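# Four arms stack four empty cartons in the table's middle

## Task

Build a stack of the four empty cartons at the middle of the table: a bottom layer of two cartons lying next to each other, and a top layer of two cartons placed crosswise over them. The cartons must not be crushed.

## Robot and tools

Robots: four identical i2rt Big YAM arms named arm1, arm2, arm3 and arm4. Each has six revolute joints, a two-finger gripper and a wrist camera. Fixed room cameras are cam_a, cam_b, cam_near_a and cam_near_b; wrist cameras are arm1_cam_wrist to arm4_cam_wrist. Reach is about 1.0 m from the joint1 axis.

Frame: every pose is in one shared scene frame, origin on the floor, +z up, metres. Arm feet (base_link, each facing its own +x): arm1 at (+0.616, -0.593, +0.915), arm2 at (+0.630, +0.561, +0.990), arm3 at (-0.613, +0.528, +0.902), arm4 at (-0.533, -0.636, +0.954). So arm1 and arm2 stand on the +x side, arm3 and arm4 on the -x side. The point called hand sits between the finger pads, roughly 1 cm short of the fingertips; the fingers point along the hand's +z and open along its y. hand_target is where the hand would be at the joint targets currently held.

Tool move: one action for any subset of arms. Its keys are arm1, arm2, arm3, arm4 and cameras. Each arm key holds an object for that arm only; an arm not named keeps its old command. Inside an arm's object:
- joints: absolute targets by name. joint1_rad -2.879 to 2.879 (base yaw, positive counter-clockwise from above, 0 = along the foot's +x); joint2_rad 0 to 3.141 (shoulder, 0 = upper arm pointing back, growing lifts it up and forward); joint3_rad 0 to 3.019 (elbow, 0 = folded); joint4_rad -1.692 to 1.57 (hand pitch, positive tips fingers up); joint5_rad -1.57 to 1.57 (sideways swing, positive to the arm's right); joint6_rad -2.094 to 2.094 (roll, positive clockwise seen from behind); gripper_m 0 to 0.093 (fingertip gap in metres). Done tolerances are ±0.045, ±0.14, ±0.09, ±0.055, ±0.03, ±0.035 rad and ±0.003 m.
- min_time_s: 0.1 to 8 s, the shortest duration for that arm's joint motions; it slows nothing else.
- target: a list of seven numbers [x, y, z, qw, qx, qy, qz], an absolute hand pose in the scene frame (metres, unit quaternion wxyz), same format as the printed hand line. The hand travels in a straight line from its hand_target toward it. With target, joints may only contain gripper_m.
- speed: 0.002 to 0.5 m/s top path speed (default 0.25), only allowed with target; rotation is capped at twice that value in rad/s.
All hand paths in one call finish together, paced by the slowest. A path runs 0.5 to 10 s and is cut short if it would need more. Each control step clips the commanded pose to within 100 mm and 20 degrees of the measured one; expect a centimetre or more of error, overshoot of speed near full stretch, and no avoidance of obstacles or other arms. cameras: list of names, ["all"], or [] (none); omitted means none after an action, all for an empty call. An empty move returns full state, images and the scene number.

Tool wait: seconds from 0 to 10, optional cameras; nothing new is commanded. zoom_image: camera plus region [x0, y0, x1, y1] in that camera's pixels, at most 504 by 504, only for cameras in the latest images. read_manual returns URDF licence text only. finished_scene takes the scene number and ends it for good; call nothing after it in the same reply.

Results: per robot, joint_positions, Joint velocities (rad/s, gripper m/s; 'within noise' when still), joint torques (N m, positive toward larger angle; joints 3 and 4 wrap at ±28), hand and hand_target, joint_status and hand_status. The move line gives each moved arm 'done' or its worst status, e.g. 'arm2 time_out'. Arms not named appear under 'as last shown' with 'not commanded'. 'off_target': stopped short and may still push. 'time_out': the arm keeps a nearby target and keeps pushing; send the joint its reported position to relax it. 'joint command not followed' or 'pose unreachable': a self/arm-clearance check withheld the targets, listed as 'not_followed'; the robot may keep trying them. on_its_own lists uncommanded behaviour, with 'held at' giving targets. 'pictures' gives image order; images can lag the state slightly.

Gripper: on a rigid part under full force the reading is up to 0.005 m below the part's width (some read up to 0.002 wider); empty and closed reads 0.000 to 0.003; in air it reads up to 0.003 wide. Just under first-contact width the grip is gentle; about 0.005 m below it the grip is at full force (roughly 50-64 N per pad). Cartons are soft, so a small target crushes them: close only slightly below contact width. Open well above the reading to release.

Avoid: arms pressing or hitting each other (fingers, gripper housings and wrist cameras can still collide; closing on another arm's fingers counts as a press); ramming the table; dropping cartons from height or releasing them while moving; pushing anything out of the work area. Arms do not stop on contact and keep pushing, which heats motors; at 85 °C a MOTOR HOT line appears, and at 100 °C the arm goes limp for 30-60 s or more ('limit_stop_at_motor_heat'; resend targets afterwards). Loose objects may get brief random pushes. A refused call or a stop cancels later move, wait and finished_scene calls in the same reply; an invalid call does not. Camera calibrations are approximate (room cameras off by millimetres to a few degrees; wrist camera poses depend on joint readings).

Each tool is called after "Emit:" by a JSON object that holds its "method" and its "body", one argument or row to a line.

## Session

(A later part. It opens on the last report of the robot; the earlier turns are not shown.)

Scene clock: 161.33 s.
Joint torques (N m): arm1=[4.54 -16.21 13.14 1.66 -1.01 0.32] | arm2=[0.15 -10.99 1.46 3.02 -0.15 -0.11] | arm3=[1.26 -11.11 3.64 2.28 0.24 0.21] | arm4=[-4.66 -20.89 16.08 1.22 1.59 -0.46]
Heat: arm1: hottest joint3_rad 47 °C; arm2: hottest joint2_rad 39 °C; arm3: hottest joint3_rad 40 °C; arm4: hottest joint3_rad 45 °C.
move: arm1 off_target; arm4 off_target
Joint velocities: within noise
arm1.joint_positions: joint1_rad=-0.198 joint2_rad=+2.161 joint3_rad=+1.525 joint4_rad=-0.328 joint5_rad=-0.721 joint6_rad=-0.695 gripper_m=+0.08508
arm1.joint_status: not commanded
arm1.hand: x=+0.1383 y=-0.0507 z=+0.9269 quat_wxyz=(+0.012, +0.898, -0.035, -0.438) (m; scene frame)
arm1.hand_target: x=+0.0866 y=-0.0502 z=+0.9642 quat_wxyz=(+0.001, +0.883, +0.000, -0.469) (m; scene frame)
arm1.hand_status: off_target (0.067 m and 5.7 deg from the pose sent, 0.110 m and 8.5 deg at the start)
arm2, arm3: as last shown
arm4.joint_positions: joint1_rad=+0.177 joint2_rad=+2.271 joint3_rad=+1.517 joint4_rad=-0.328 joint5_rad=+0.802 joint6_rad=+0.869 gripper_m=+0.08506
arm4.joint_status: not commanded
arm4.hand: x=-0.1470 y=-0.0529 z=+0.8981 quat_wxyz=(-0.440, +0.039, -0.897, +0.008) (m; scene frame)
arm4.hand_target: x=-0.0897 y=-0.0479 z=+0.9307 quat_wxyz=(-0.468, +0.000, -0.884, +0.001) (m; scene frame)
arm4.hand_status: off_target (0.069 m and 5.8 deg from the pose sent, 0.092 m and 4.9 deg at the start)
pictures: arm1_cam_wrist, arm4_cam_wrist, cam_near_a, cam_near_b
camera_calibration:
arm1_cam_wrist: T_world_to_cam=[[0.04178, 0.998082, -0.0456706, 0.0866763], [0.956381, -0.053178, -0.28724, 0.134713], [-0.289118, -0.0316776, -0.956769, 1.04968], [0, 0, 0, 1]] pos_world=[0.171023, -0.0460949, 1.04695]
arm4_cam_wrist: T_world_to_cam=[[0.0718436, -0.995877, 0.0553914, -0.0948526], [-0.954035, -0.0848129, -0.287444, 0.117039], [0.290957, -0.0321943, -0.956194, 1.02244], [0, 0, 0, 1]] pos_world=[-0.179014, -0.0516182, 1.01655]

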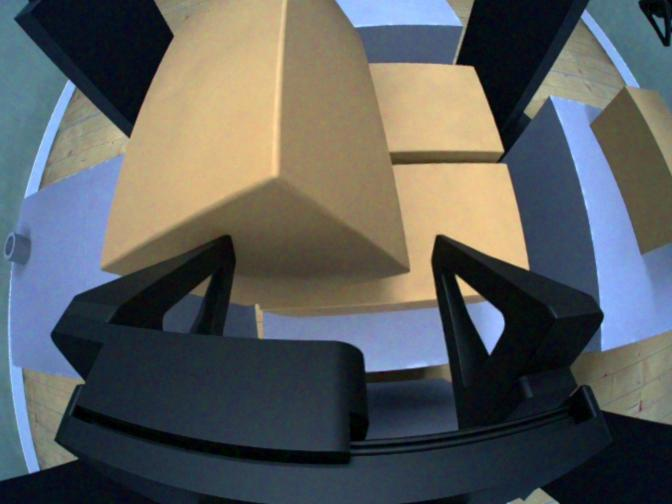

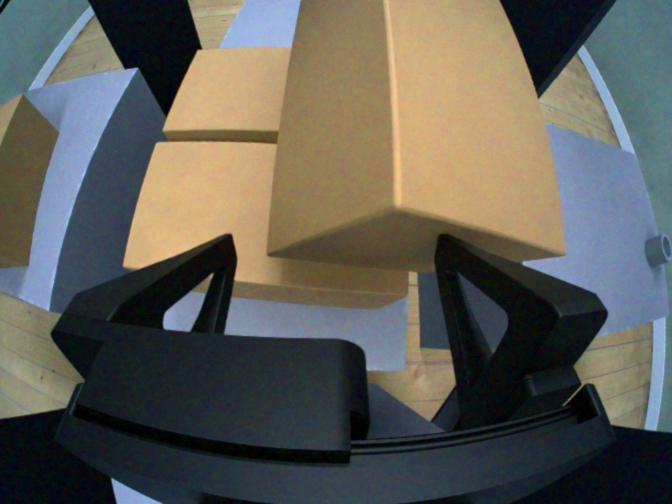

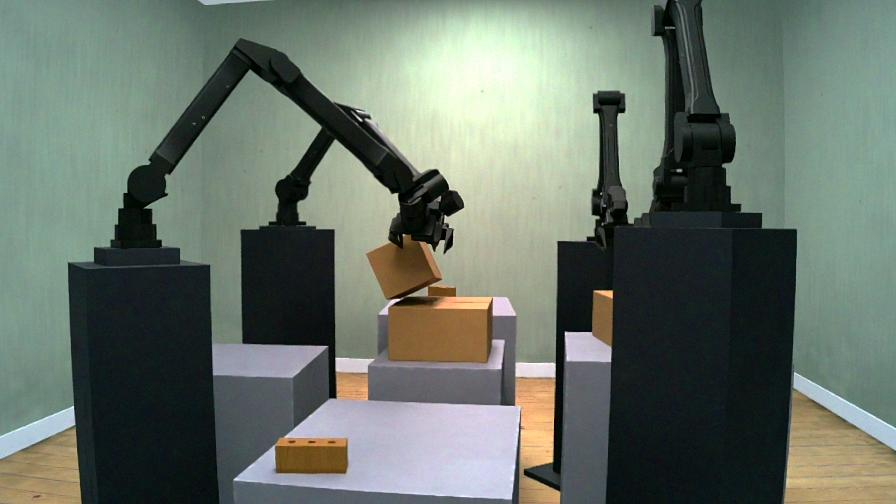

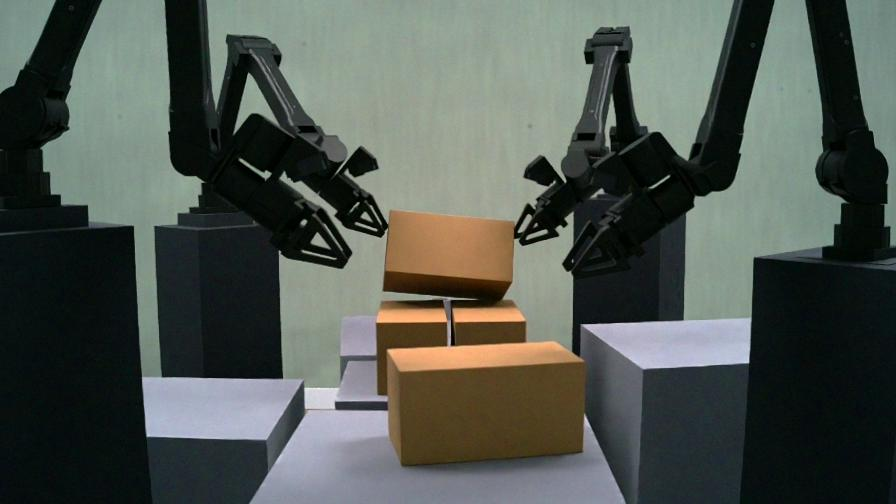

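Emit:
{"method": "move", "body": {
  "arm1": {"target":[0.084,-0.012,0.905,0,0.884,0,-0.468],"speed":0.05},
  "arm4": {"target":[-0.088,-0.012,0.9,-0.468,0,-0.884,0],"speed":0.05},
  "cameras": ["arm1_cam_wrist","arm4_cam_wrist","cam_near_a","cam_near_b"]
}}

Emit:
{"method": "zoom_image", "body": {
  "camera": "cam_near_a",
  "region": [340, 200, 540, 380]
}}

Emit:
{"method": "zoom_image", "body": {
  "camera": "cam_near_b",
  "region": [330, 160, 580, 380]
}}

Scene clock: 165.33 s.
Joint torques (N m): arm1=[3.37 -16.97 12.97 2.45 -0.53 0.28] | arm2=[-0.15 -10.64 1.43 3.19 -0.13 -0.1] | arm3=[1.26 -11.05 3.64 2.29 0.23 0.21] | arm4=[-5.36 -20.6 14.46 1.01 1.43 -0.33]
Heat: arm1: hottest joint3_rad 48 °C; arm2: hottest joint2_rad 39 °C; arm3: hottest joint3_rad 40 °C; arm4: hottest joint3_rad 46 °C.
move: arm1 off_target; arm4 off_target
Joint velocities: within noise
arm1.joint_positions: joint1_rad=-0.211 joint2_rad=+2.296 joint3_rad=+1.622 joint4_rad=-0.328 joint5_rad=-0.754 joint6_rad=-0.720 gripper_m=+0.08508
arm1.joint_status: not commanded
arm1.hand: x=+0.1330 y=-0.0319 z=+0.8758 quat_wxyz=(+0.028, +0.898, -0.032, -0.439) (m; scene frame)
arm1.hand_target: x=+0.0881 y=-0.0182 z=+0.9083 quat_wxyz=(+0.001, +0.883, +0.000, -0.469) (m; scene frame)
arm1.hand_status: off_target (0.060 m and 6.2 deg from the pose sent, 0.070 m and 5.7 deg at the start)
arm2, arm3: as last shown
arm4.joint_positions: joint1_rad=+0.210 joint2_rad=+2.356 joint3_rad=+1.662 joint4_rad=-0.353 joint5_rad=+0.817 joint6_rad=+0.884 gripper_m=+0.08505
arm4.joint_status: not commanded
arm4.hand: x=-0.1504 y=-0.0037 z=+0.8943 quat_wxyz=(-0.452, +0.038, -0.891, -0.013) (m; scene frame)
arm4.hand_target: x=-0.0917 y=-0.0175 z=+0.9016 quat_wxyz=(-0.468, +0.000, -0.884, +0.000) (m; scene frame)
arm4.hand_status: off_target (0.063 m and 5.0 deg from the pose sent, 0.072 m and 5.8 deg at the start)
pictures: arm1_cam_wrist, arm4_cam_wrist, cam_near_a, cam_near_b
camera_calibration:
arm1_cam_wrist: T_world_to_cam=[[0.021016, 0.997154, -0.072408, 0.0919367], [0.956429, -0.0411471, -0.289051, 0.128111], [-0.291208, -0.0631784, -0.954571, 0.997168], [0, 0, 0, 1]] pos_world=[0.165922, -0.0234042, 0.995555]
arm4_cam_wrist: T_world_to_cam=[[0.0877115, -0.995986, 0.0178674, -0.00949719], [-0.944982, -0.0888675, -0.31482, 0.142662], [0.315144, 0.010729, -0.948983, 1.01876], [0, 0, 0, 1]] pos_world=[-0.185408, -0.00771125, 1.01186]

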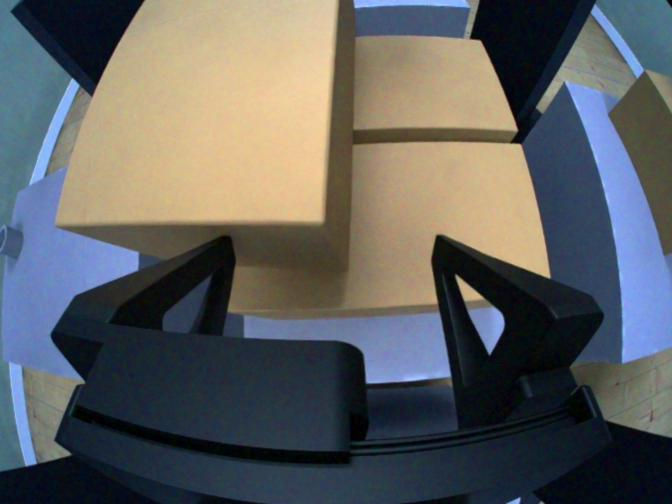

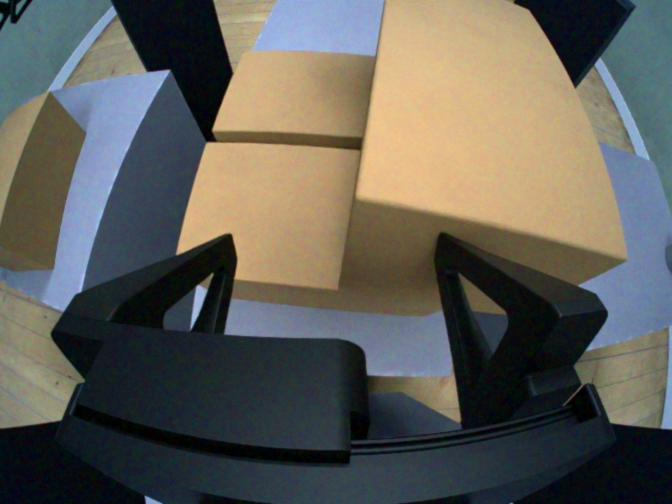

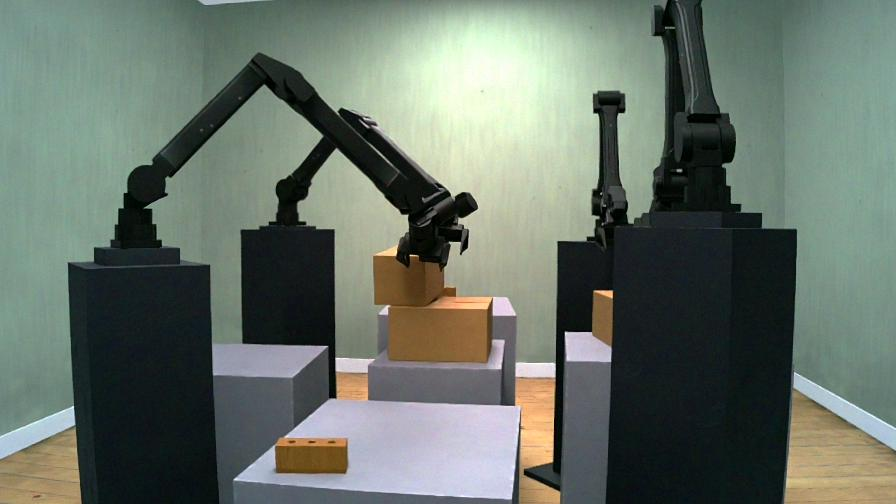

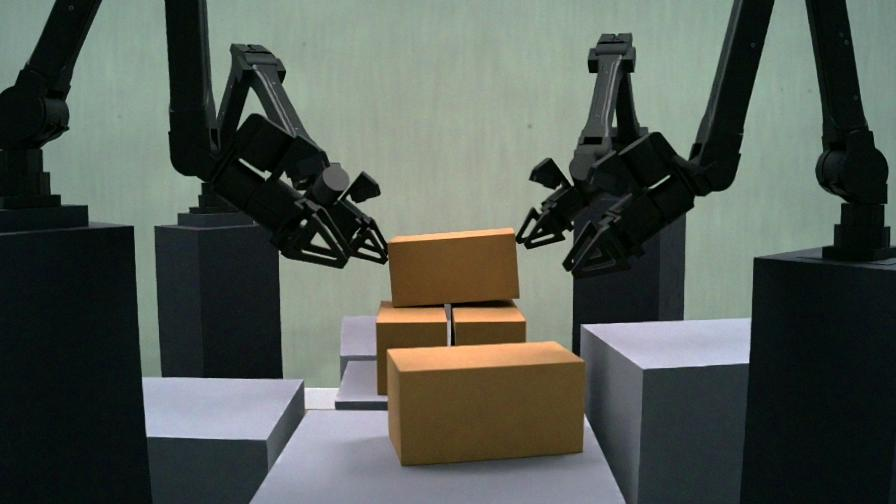

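Scaled by 2.520 from the camera's 896x504 image, which has a finer 1280x720 frame.

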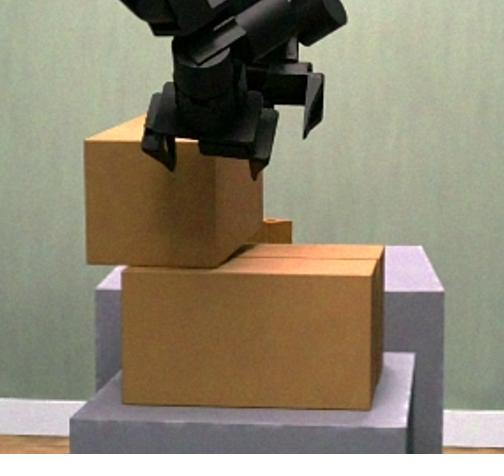

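Scaled by 2.016 from the camera's 896x504 image, which has a finer 1280x720 frame.

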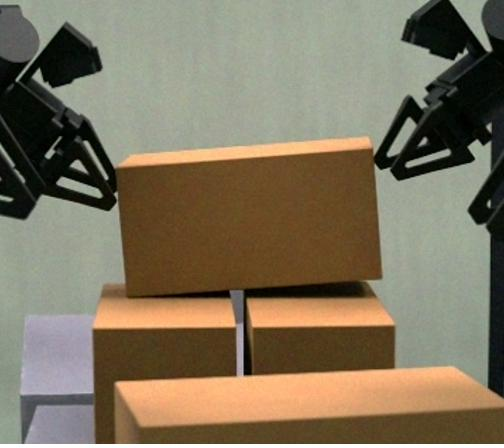

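Emit:
{"method": "move", "body": {
  "arm1": {"target":[0.084,0.03,0.918,0,0.884,0,-0.468],"speed":0.05},
  "arm4": {"target":[-0.09,0.006,0.897,-0.468,0,-0.884,0],"speed":0.05},
  "cameras": ["arm1_cam_wrist","arm4_cam_wrist","cam_near_a","cam_near_b"]
}}

Emit:
{"method": "zoom_image", "body": {
  "camera": "cam_near_a",
  "region": [340, 200, 540, 380]
}}

Emit:
{"method": "zoom_image", "body": {
  "camera": "cam_near_b",
  "region": [330, 160, 580, 380]
}}

Scene clock: 168.30 s.
Joint torques (N m): arm1=[4.66 -18.73 12.49 1.24 -1.11 0.26] | arm2=[0.67 -10.99 1.8 3.04 -0.19 -0.11] | arm3=[1.26 -11.22 3.66 2.26 0.23 0.21] | arm4=[-4.42 -22.12 15.83 1.31 1.2 -0.36]
Heat: arm1: hottest joint3_rad 49 °C; arm2: hottest joint2_rad 39 °C; arm3: hottest joint3_rad 40 °C; arm4: hottest joint3_rad 47 °C.
move: arm1 off_target; arm4 off_target
Joint velocities: within noise
arm1.joint_positions: joint1_rad=-0.258 joint2_rad=+2.378 joint3_rad=+1.819 joint4_rad=-0.425 joint5_rad=-0.756 joint6_rad=-0.752 gripper_m=+0.08507
arm1.joint_status: not commanded
arm1.hand: x=+0.1372 y=+0.0312 z=+0.8886 quat_wxyz=(+0.005, +0.895, -0.035, -0.444) (m; scene frame)
arm1.hand_target: x=+0.0875 y=+0.0249 z=+0.9197 quat_wxyz=(+0.000, +0.883, +0.000, -0.469) (m; scene frame)
arm1.hand_status: off_target (0.061 m and 5.0 deg from the pose sent, 0.090 m and 6.2 deg at the start)
arm2, arm3: as last shown
arm4.joint_positions: joint1_rad=+0.210 joint2_rad=+2.406 joint3_rad=+1.717 joint4_rad=-0.405 joint5_rad=+0.833 joint6_rad=+0.900 gripper_m=+0.08505
arm4.joint_status: not commanded
arm4.hand: x=-0.1476 y=-0.0016 z=+0.8772 quat_wxyz=(-0.449, +0.038, -0.893, +0.007) (m; scene frame)
arm4.hand_target: x=-0.0929 y=-0.0002 z=+0.8994 quat_wxyz=(-0.469, +0.000, -0.883, +0.000) (m; scene frame)
arm4.hand_status: off_target (0.061 m and 5.0 deg from the pose sent, 0.061 m and 5.0 deg at the start)
pictures: arm1_cam_wrist, arm4_cam_wrist, cam_near_a, cam_near_b
camera_calibration:
arm1_cam_wrist: T_world_to_cam=[[0.0470161, 0.998352, -0.0329012, -0.00885963], [0.952019, -0.054757, -0.3011, 0.142043], [-0.302405, -0.0171661, -0.953025, 1.01325], [0, 0, 0, 1]] pos_world=[0.171602, 0.0340164, 1.00813]
arm4_cam_wrist: T_world_to_cam=[[0.0705907, -0.996084, 0.0532391, -0.0408298], [-0.94804, -0.0835932, -0.306974, 0.132792], [0.310222, -0.0288033, -0.950228, 1.00198], [0, 0, 0, 1]] pos_world=[-0.182062, -0.000709006, 0.995047]

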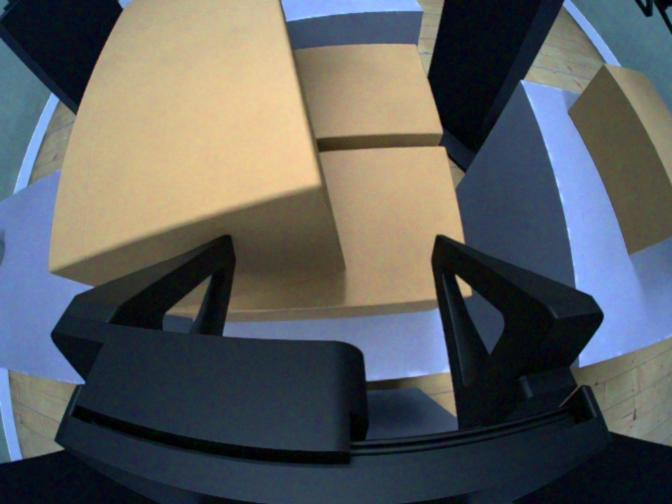

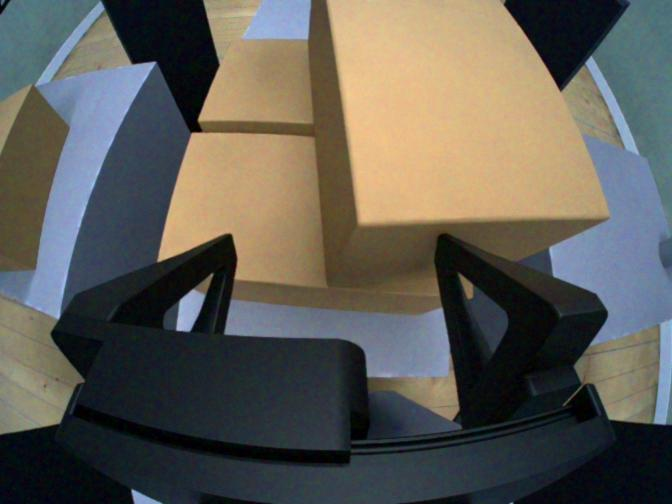

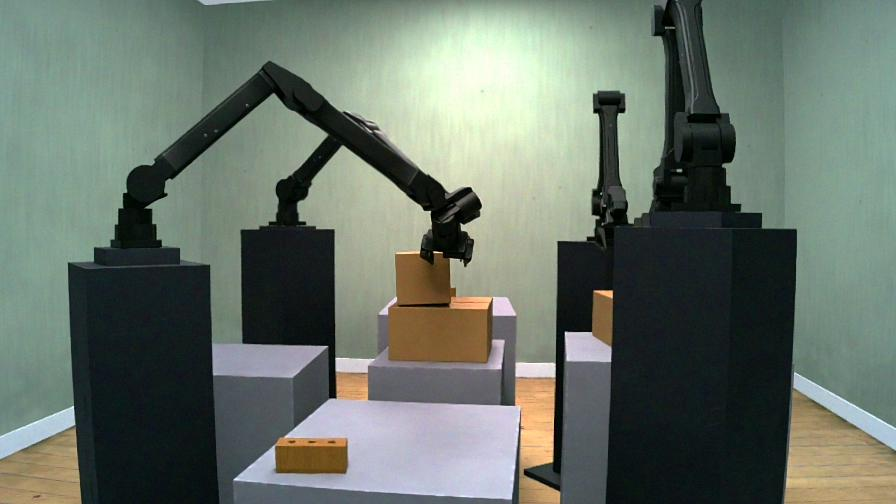

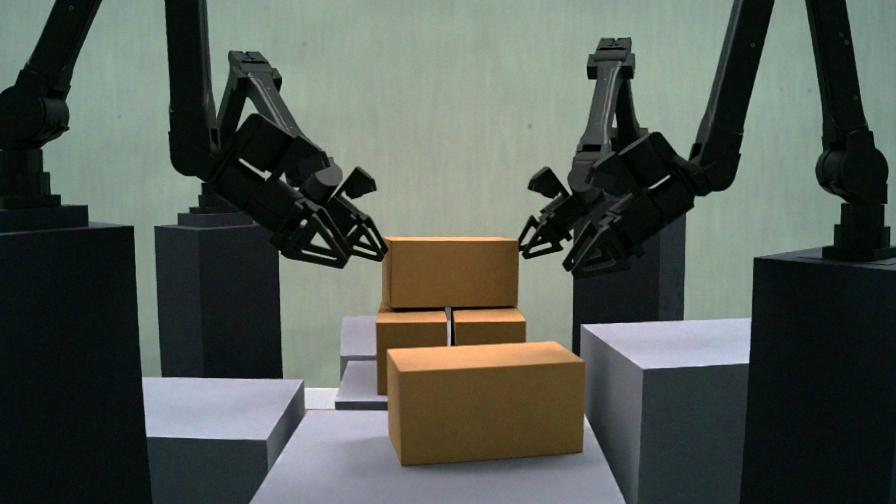

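Scaled by 2.520 from the camera's 896x504 image, which has a finer 1280x720 frame.

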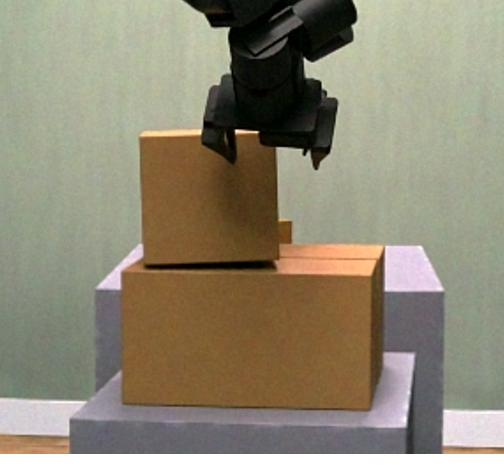

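Scaled by 2.016 from the camera's 896x504 image, which has a finer 1280x720 frame.

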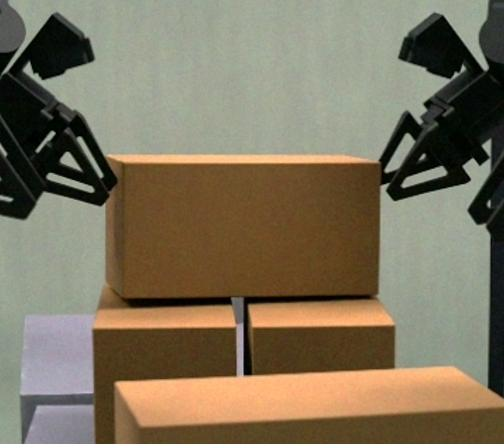

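Emit:
{"method": "move", "body": {
  "arm1": {"target":[0.084,-0.003,0.903,0,0.884,0,-0.468],"speed":0.05},
  "arm4": {"target":[-0.09,-0.001,0.897,-0.468,0,-0.884,0],"speed":0.05},
  "cameras": ["arm1_cam_wrist","arm4_cam_wrist","cam_near_a","cam_near_b"]
}}

Emit:
{"method": "zoom_image", "body": {
  "camera": "cam_near_a",
  "region": [340, 200, 540, 380]
}}

Emit:
{"method": "zoom_image", "body": {
  "camera": "cam_near_b",
  "region": [330, 160, 580, 380]
}}

Scene clock: 170.40 s.
Joint torques (N m): arm1=[6.65 -20.95 6.74 2.15 -0.67 0.3] | arm2=[0.32 -10.34 1.51 2.95 -0.2 -0.11] | arm3=[1.26 -11.28 3.64 2.29 0.23 0.21] | arm4=[-4.89 -22.95 13.76 1.83 1.1 -0.41]
Heat: arm1: hottest joint3_rad 49 °C; arm2: hottest joint2_rad 39 °C; arm3: hottest joint3_rad 40 °C; arm4: hottest joint3_rad 48 °C.
move: arm1 off_target; arm4 off_target
Joint velocities: within noise
arm1.joint_positions: joint1_rad=-0.258 joint2_rad=+2.376 joint3_rad=+1.774 joint4_rad=-0.346 joint5_rad=-0.756 joint6_rad=-0.733 gripper_m=+0.08507
arm1.joint_status: not commanded
arm1.hand: x=+0.1391 y=+0.0281 z=+0.8790 quat_wxyz=(-0.005, +0.891, -0.037, -0.452) (m; scene frame)
arm1.hand_target: x=+0.0869 y=-0.0048 z=+0.9027 quat_wxyz=(+0.001, +0.884, +0.000, -0.468) (m; scene frame)
arm1.hand_status: off_target (0.068 m and 4.7 deg from the pose sent, 0.065 m and 5.1 deg at the start)
arm2, arm3: as last shown
arm4.joint_positions: joint1_rad=+0.210 joint2_rad=+2.406 joint3_rad=+1.717 joint4_rad=-0.405 joint5_rad=+0.834 joint6_rad=+0.902 gripper_m=+0.08505
arm4.joint_status: not commanded
arm4.hand: x=-0.1474 y=-0.0017 z=+0.8774 quat_wxyz=(-0.450, +0.037, -0.892, +0.007) (m; scene frame)
arm4.hand_target: x=-0.0927 y=-0.0062 z=+0.8989 quat_wxyz=(-0.469, +0.000, -0.883, +0.001) (m; scene frame)
arm4.hand_status: off_target (0.061 m and 4.9 deg from the pose sent, 0.061 m and 5.0 deg at the start)
pictures: arm1_cam_wrist, arm4_cam_wrist, cam_near_a, cam_near_b
camera_calibration:
arm1_cam_wrist: T_world_to_cam=[[0.0586135, 0.998118, -0.0180399, -0.0207565], [0.946015, -0.0613062, -0.318272, 0.15329], [-0.318779, 0.00158903, -0.947828, 1.00186], [0, 0, 0, 1]] pos_world=[0.175574, 0.0285231, 0.998006]
arm4_cam_wrist: T_world_to_cam=[[0.0689698, -0.99623, 0.052624, -0.0407159], [-0.947768, -0.0818984, -0.308267, 0.134144], [0.311415, -0.0286142, -0.949843, 1.0019], [0, 0, 0, 1]] pos_world=[-0.182063, -0.000907567, 0.995146]

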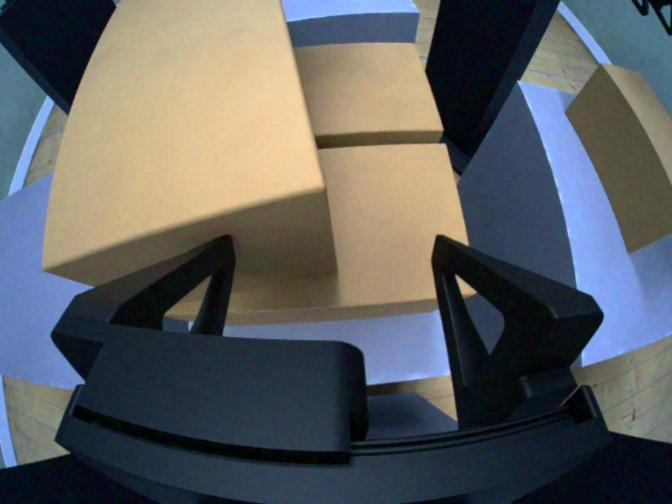

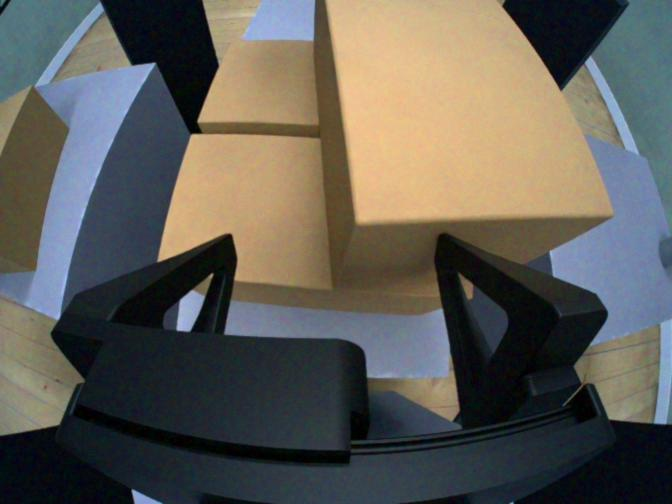

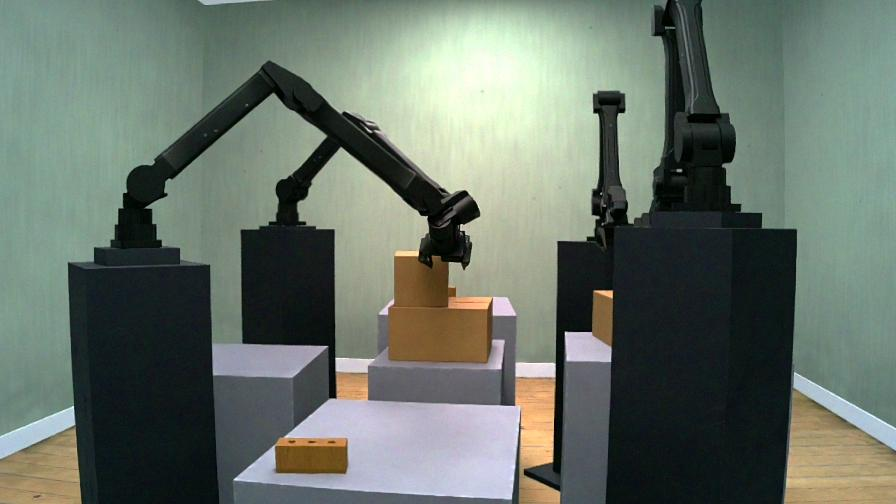

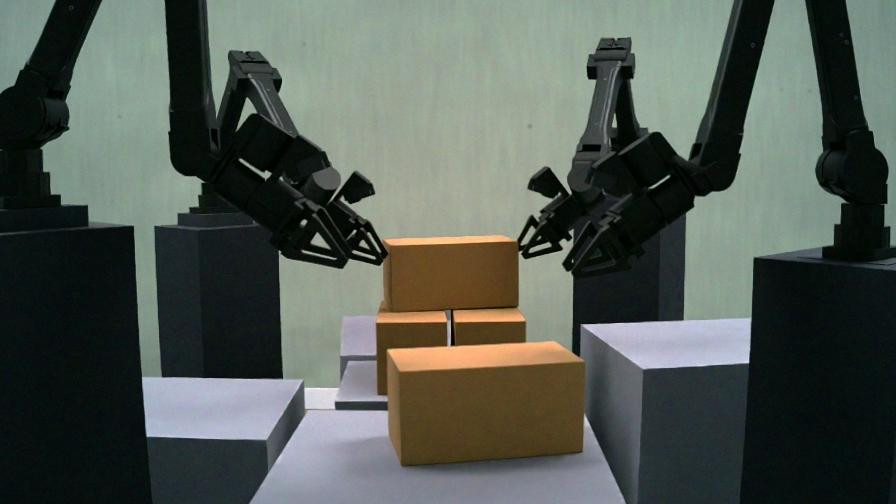

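Scaled by 2.520 from the camera's 896x504 image, which has a finer 1280x720 frame.

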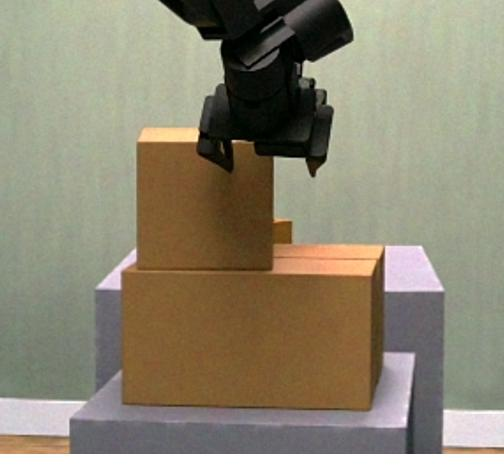

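Scaled by 2.016 from the camera's 896x504 image, which has a finer 1280x720 frame.

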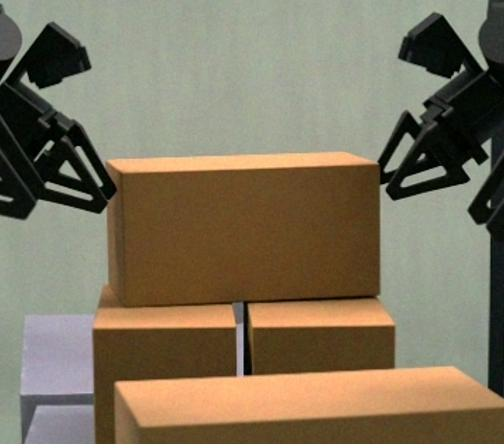

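Emit:
{"method": "move", "body": {
  "arm1": {"target":[0.084,-0.016,0.906,0,0.884,0,-0.468],"speed":0.05},
  "arm4": {"target":[-0.09,0.032,0.899,-0.468,0,-0.884,0],"speed":0.05},
  "cameras": ["arm1_cam_wrist","arm4_cam_wrist","cam_near_a","cam_near_b"]
}}

Emit:
{"method": "zoom_image", "body": {
  "camera": "cam_near_a",
  "region": [340, 200, 540, 380]
}}

Emit:
{"method": "zoom_image", "body": {
  "camera": "cam_near_b",
  "region": [330, 160, 580, 380]
}}

Scene clock: 172.97 s.
Joint torques (N m): arm1=[7.53 -20.84 6.93 2.37 -0.59 0.32] | arm2=[0.26 -10.75 1.61 3.17 -0.15 -0.16] | arm3=[1.2 -11.22 3.64 2.25 0.23 0.21] | arm4=[-3.78 -22.65 15.47 1.09 1.22 -0.34]
Heat: arm1: hottest joint3_rad 49 °C; arm2: hottest joint2_rad 39 °C; arm3: hottest joint3_rad 40 °C; arm4: hottest joint3_rad 49 °C.
move: arm1 off_target; arm4 off_target
Joint velocities: within noise
arm1.joint_positions: joint1_rad=-0.258 joint2_rad=+2.346 joint3_rad=+1.712 joint4_rad=-0.321 joint5_rad=-0.752 joint6_rad=-0.724 gripper_m=+0.08507
arm1.joint_status: not commanded
arm1.hand: x=+0.1463 y=+0.0158 z=+0.8780 quat_wxyz=(-0.001, +0.892, -0.042, -0.450) (m; scene frame)
arm1.hand_target: x=+0.0878 y=-0.0186 z=+0.9059 quat_wxyz=(+0.001, +0.884, +0.000, -0.468) (m; scene frame)
arm1.hand_status: off_target (0.075 m and 5.4 deg from the pose sent, 0.075 m and 4.7 deg at the start)
arm2, arm3: as last shown
arm4.joint_positions: joint1_rad=+0.219 joint2_rad=+2.456 joint3_rad=+1.860 joint4_rad=-0.482 joint5_rad=+0.839 joint6_rad=+0.915 gripper_m=+0.08505
arm4.joint_status: not commanded
arm4.hand: x=-0.1407 y=+0.0328 z=+0.8913 quat_wxyz=(-0.454, +0.031, -0.890, -0.004) (m; scene frame)
arm4.hand_target: x=-0.0924 y=+0.0273 z=+0.9005 quat_wxyz=(-0.468, +0.000, -0.884, +0.000) (m; scene frame)
arm4.hand_status: off_target (0.051 m and 4.0 deg from the pose sent, 0.070 m and 4.9 deg at the start)
pictures: arm1_cam_wrist, arm4_cam_wrist, cam_near_a, cam_near_b
camera_calibration:
arm1_cam_wrist: T_world_to_cam=[[0.065662, 0.997436, -0.0284756, -0.000819115], [0.947126, -0.0712814, -0.312843, 0.140657], [-0.31407, -0.00642814, -0.949378, 1.00406], [0, 0, 0, 1]] pos_world=[0.18218, 0.0172975, 0.997215]
arm4_cam_wrist: T_world_to_cam=[[0.0672665, -0.997335, 0.0282606, 0.0140278], [-0.945067, -0.0727712, -0.318674, 0.157057], [0.319881, -0.00527208, -0.947443, 1.01234], [0, 0, 0, 1]] pos_world=[-0.176343, 0.0307568, 1.00879]

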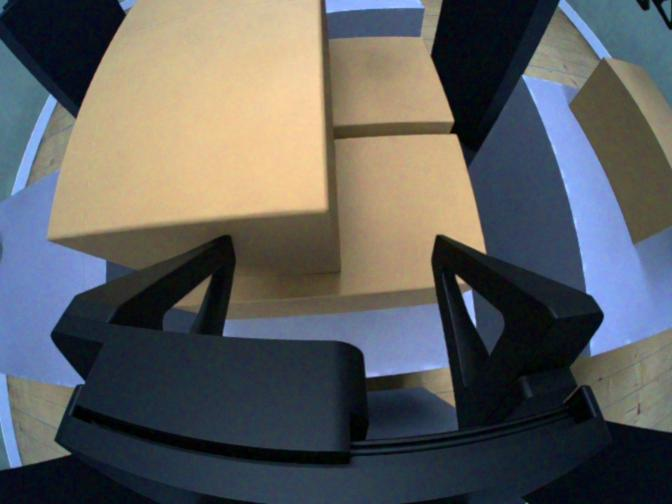

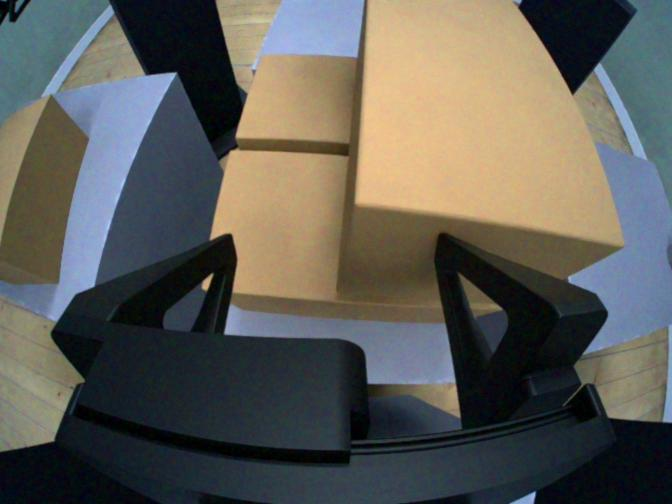

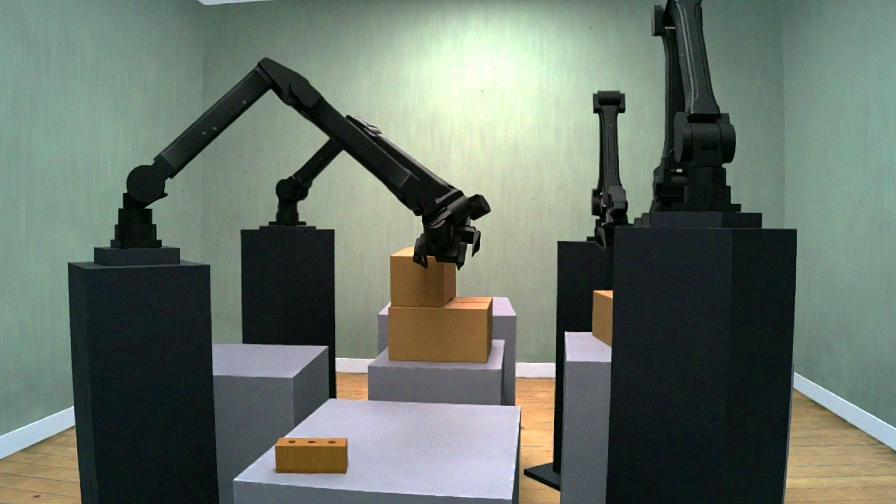

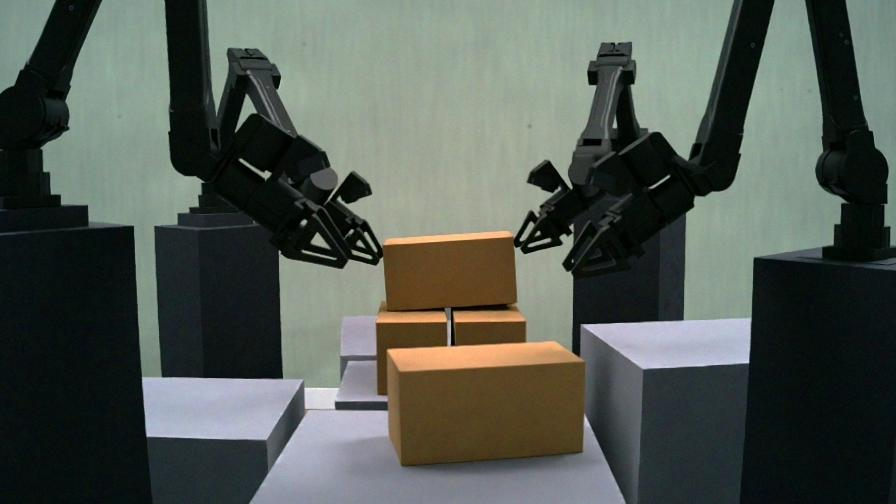

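Scaled by 2.520 from the camera's 896x504 image, which has a finer 1280x720 frame.

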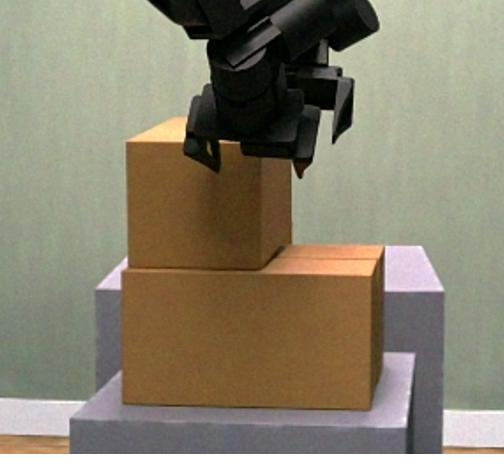

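Scaled by 2.016 from the camera's 896x504 image, which has a finer 1280x720 frame.

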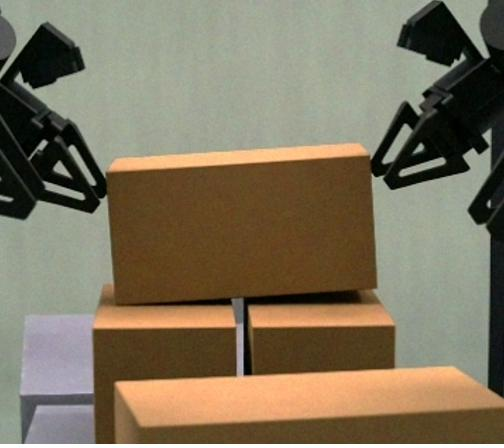

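Emit:
{"method": "move", "body": {
  "arm1": {"target":[0.084,-0.013,0.904,0,0.884,0,-0.468],"speed":0.05},
  "arm4": {"target":[-0.09,0.012,0.88,-0.468,0,-0.884,0],"speed":0.05},
  "cameras": ["arm1_cam_wrist","arm4_cam_wrist","cam_near_a","cam_near_b"]
}}

Emit:
{"method": "zoom_image", "body": {
  "camera": "cam_near_a",
  "region": [340, 200, 540, 380]
}}

Emit:
{"method": "zoom_image", "body": {
  "camera": "cam_near_b",
  "region": [330, 160, 580, 380]
}}

Scene clock: 174.77 s.
Joint torques (N m): arm1=[7.3 -20.07 7.84 2.11 -0.61 0.31] | arm2=[0.21 -11.05 1.63 3.19 -0.18 -0.1] | arm3=[1.26 -11.22 3.63 2.29 0.23 0.21] | arm4=[-4.84 -23 8.77 1.84 1.19 -0.41]
Heat: arm1: hottest joint3_rad 49 °C; arm2: hottest joint2_rad 39 °C; arm3: hottest joint3_rad 39 °C; arm4: hottest joint3_rad 48 °C.
move: arm1 off_target; arm4 off_target
Joint velocities: within noise
arm1.joint_positions: joint1_rad=-0.258 joint2_rad=+2.344 joint3_rad=+1.707 joint4_rad=-0.317 joint5_rad=-0.753 joint6_rad=-0.724 gripper_m=+0.08507
arm1.joint_status: not commanded
arm1.hand: x=+0.1465 y=+0.0147 z=+0.8779 quat_wxyz=(-0.002, +0.892, -0.042, -0.450) (m; scene frame)
arm1.hand_target: x=+0.0878 y=-0.0163 z=+0.9041 quat_wxyz=(+0.001, +0.884, +0.000, -0.468) (m; scene frame)
arm1.hand_status: off_target (0.073 m and 5.3 deg from the pose sent, 0.073 m and 5.3 deg at the start)
arm2.joint_positions: joint1_rad=-0.753 joint2_rad=+2.022 joint3_rad=+0.507 joint4_rad=+0.878 joint5_rad=+0.005 joint6_rad=+0.010 gripper_m=+0.08492
arm2.joint_status: not commanded
arm2.hand: x=+0.1604 y=+0.5594 z=+0.9067 quat_wxyz=(-0.002, -0.891, +0.003, +0.454) (m; scene frame)
arm2.hand_target: x=+0.1562 y=+0.5621 z=+0.9193 quat_wxyz=(+0.000, -0.883, +0.001, +0.470) (m; scene frame)
arm2.hand_status: not commanded
arm3.joint_positions: joint1_rad=+0.888 joint2_rad=+1.715 joint3_rad=+0.451 joint4_rad=+0.683 joint5_rad=-0.004 joint6_rad=-0.007 gripper_m=+0.08492
arm3.joint_status: not commanded
arm3.hand: x=-0.1472 y=+0.5204 z=+0.8982 quat_wxyz=(-0.476, -0.004, -0.879, +0.002) (m; scene frame)
arm3.hand_target: x=-0.1434 y=+0.5253 z=+0.9083 quat_wxyz=(-0.490, -0.003, -0.872, -0.001) (m; scene frame)
arm3.hand_status: not commanded
arm4.joint_positions: joint1_rad=+0.221 joint2_rad=+2.456 joint3_rad=+1.860 joint4_rad=-0.430 joint5_rad=+0.833 joint6_rad=+0.915 gripper_m=+0.08505
arm4.joint_status: not commanded
arm4.hand: x=-0.1395 y=+0.0421 z=+0.8956 quat_wxyz=(-0.461, +0.022, -0.887, -0.027) (m; scene frame)
arm4.hand_target: x=-0.0932 y=+0.0099 z=+0.8808 quat_wxyz=(-0.467, +0.000, -0.884, +0.001) (m; scene frame)
arm4.hand_status: off_target (0.060 m and 4.0 deg from the pose sent, 0.056 m and 4.0 deg at the start)
pictures: arm1_cam_wrist, arm4_cam_wrist, cam_near_a, cam_near_b
camera_calibration:
arm1_cam_wrist: T_world_to_cam=[[0.0648267, 0.99751, -0.0277632, -0.000308659], [0.946845, -0.0702712, -0.313921, 0.141343], [-0.31509, -0.00593696, -0.949043, 1.0038], [0, 0, 0, 1]] pos_world=[0.182479, 0.0161997, 0.997013]
arm4_cam_wrist: T_world_to_cam=[[0.0717919, -0.997208, -0.0205343, 0.067368], [-0.940234, -0.0607906, -0.33506, 0.175105], [0.332876, 0.0433616, -0.941973, 1.01088], [0, 0, 0, 1]] pos_world=[-0.176696, 0.0339911, 1.01228]

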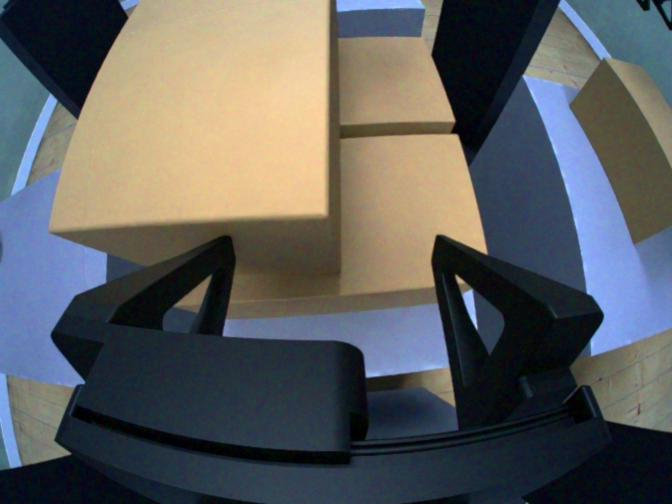

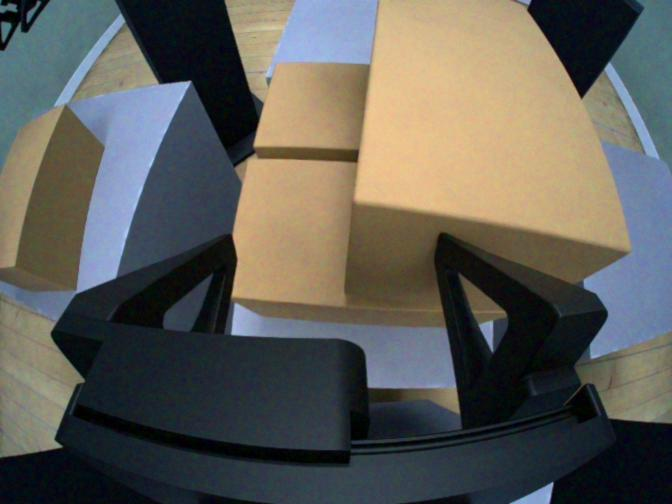

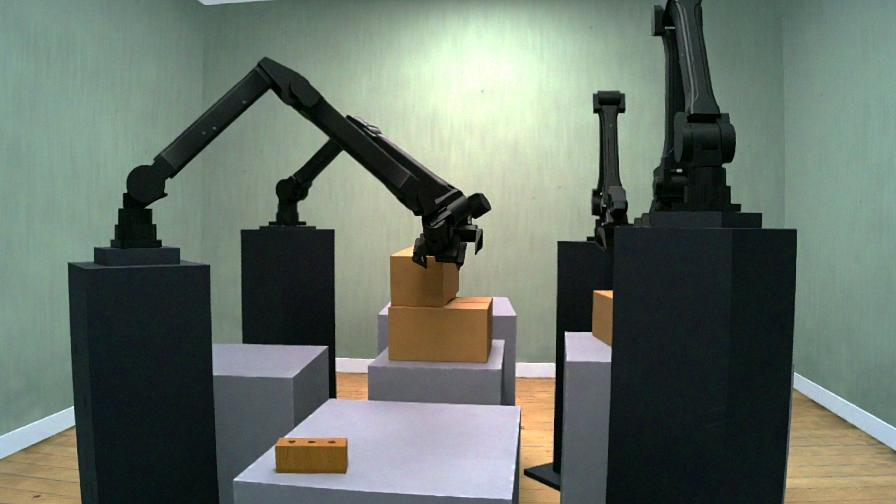

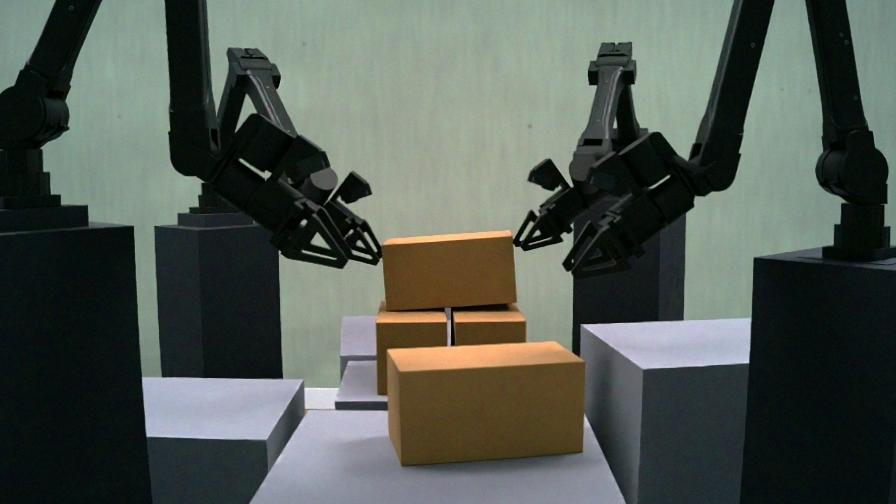

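Scaled by 2.520 from the camera's 896x504 image, which has a finer 1280x720 frame.

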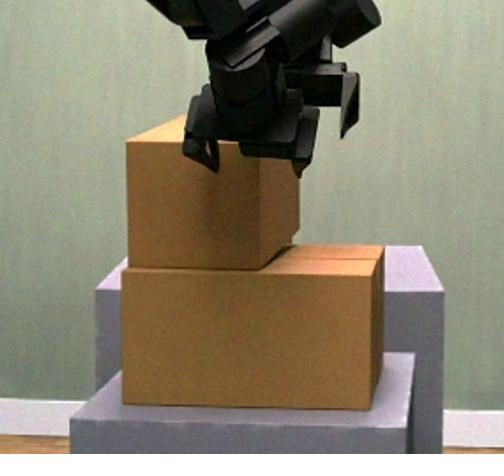

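Scaled by 2.016 from the camera's 896x504 image, which has a finer 1280x720 frame.

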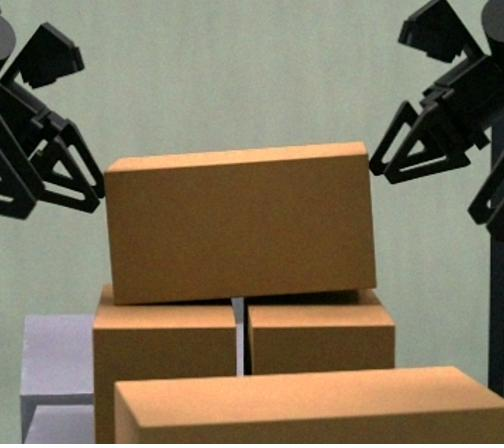

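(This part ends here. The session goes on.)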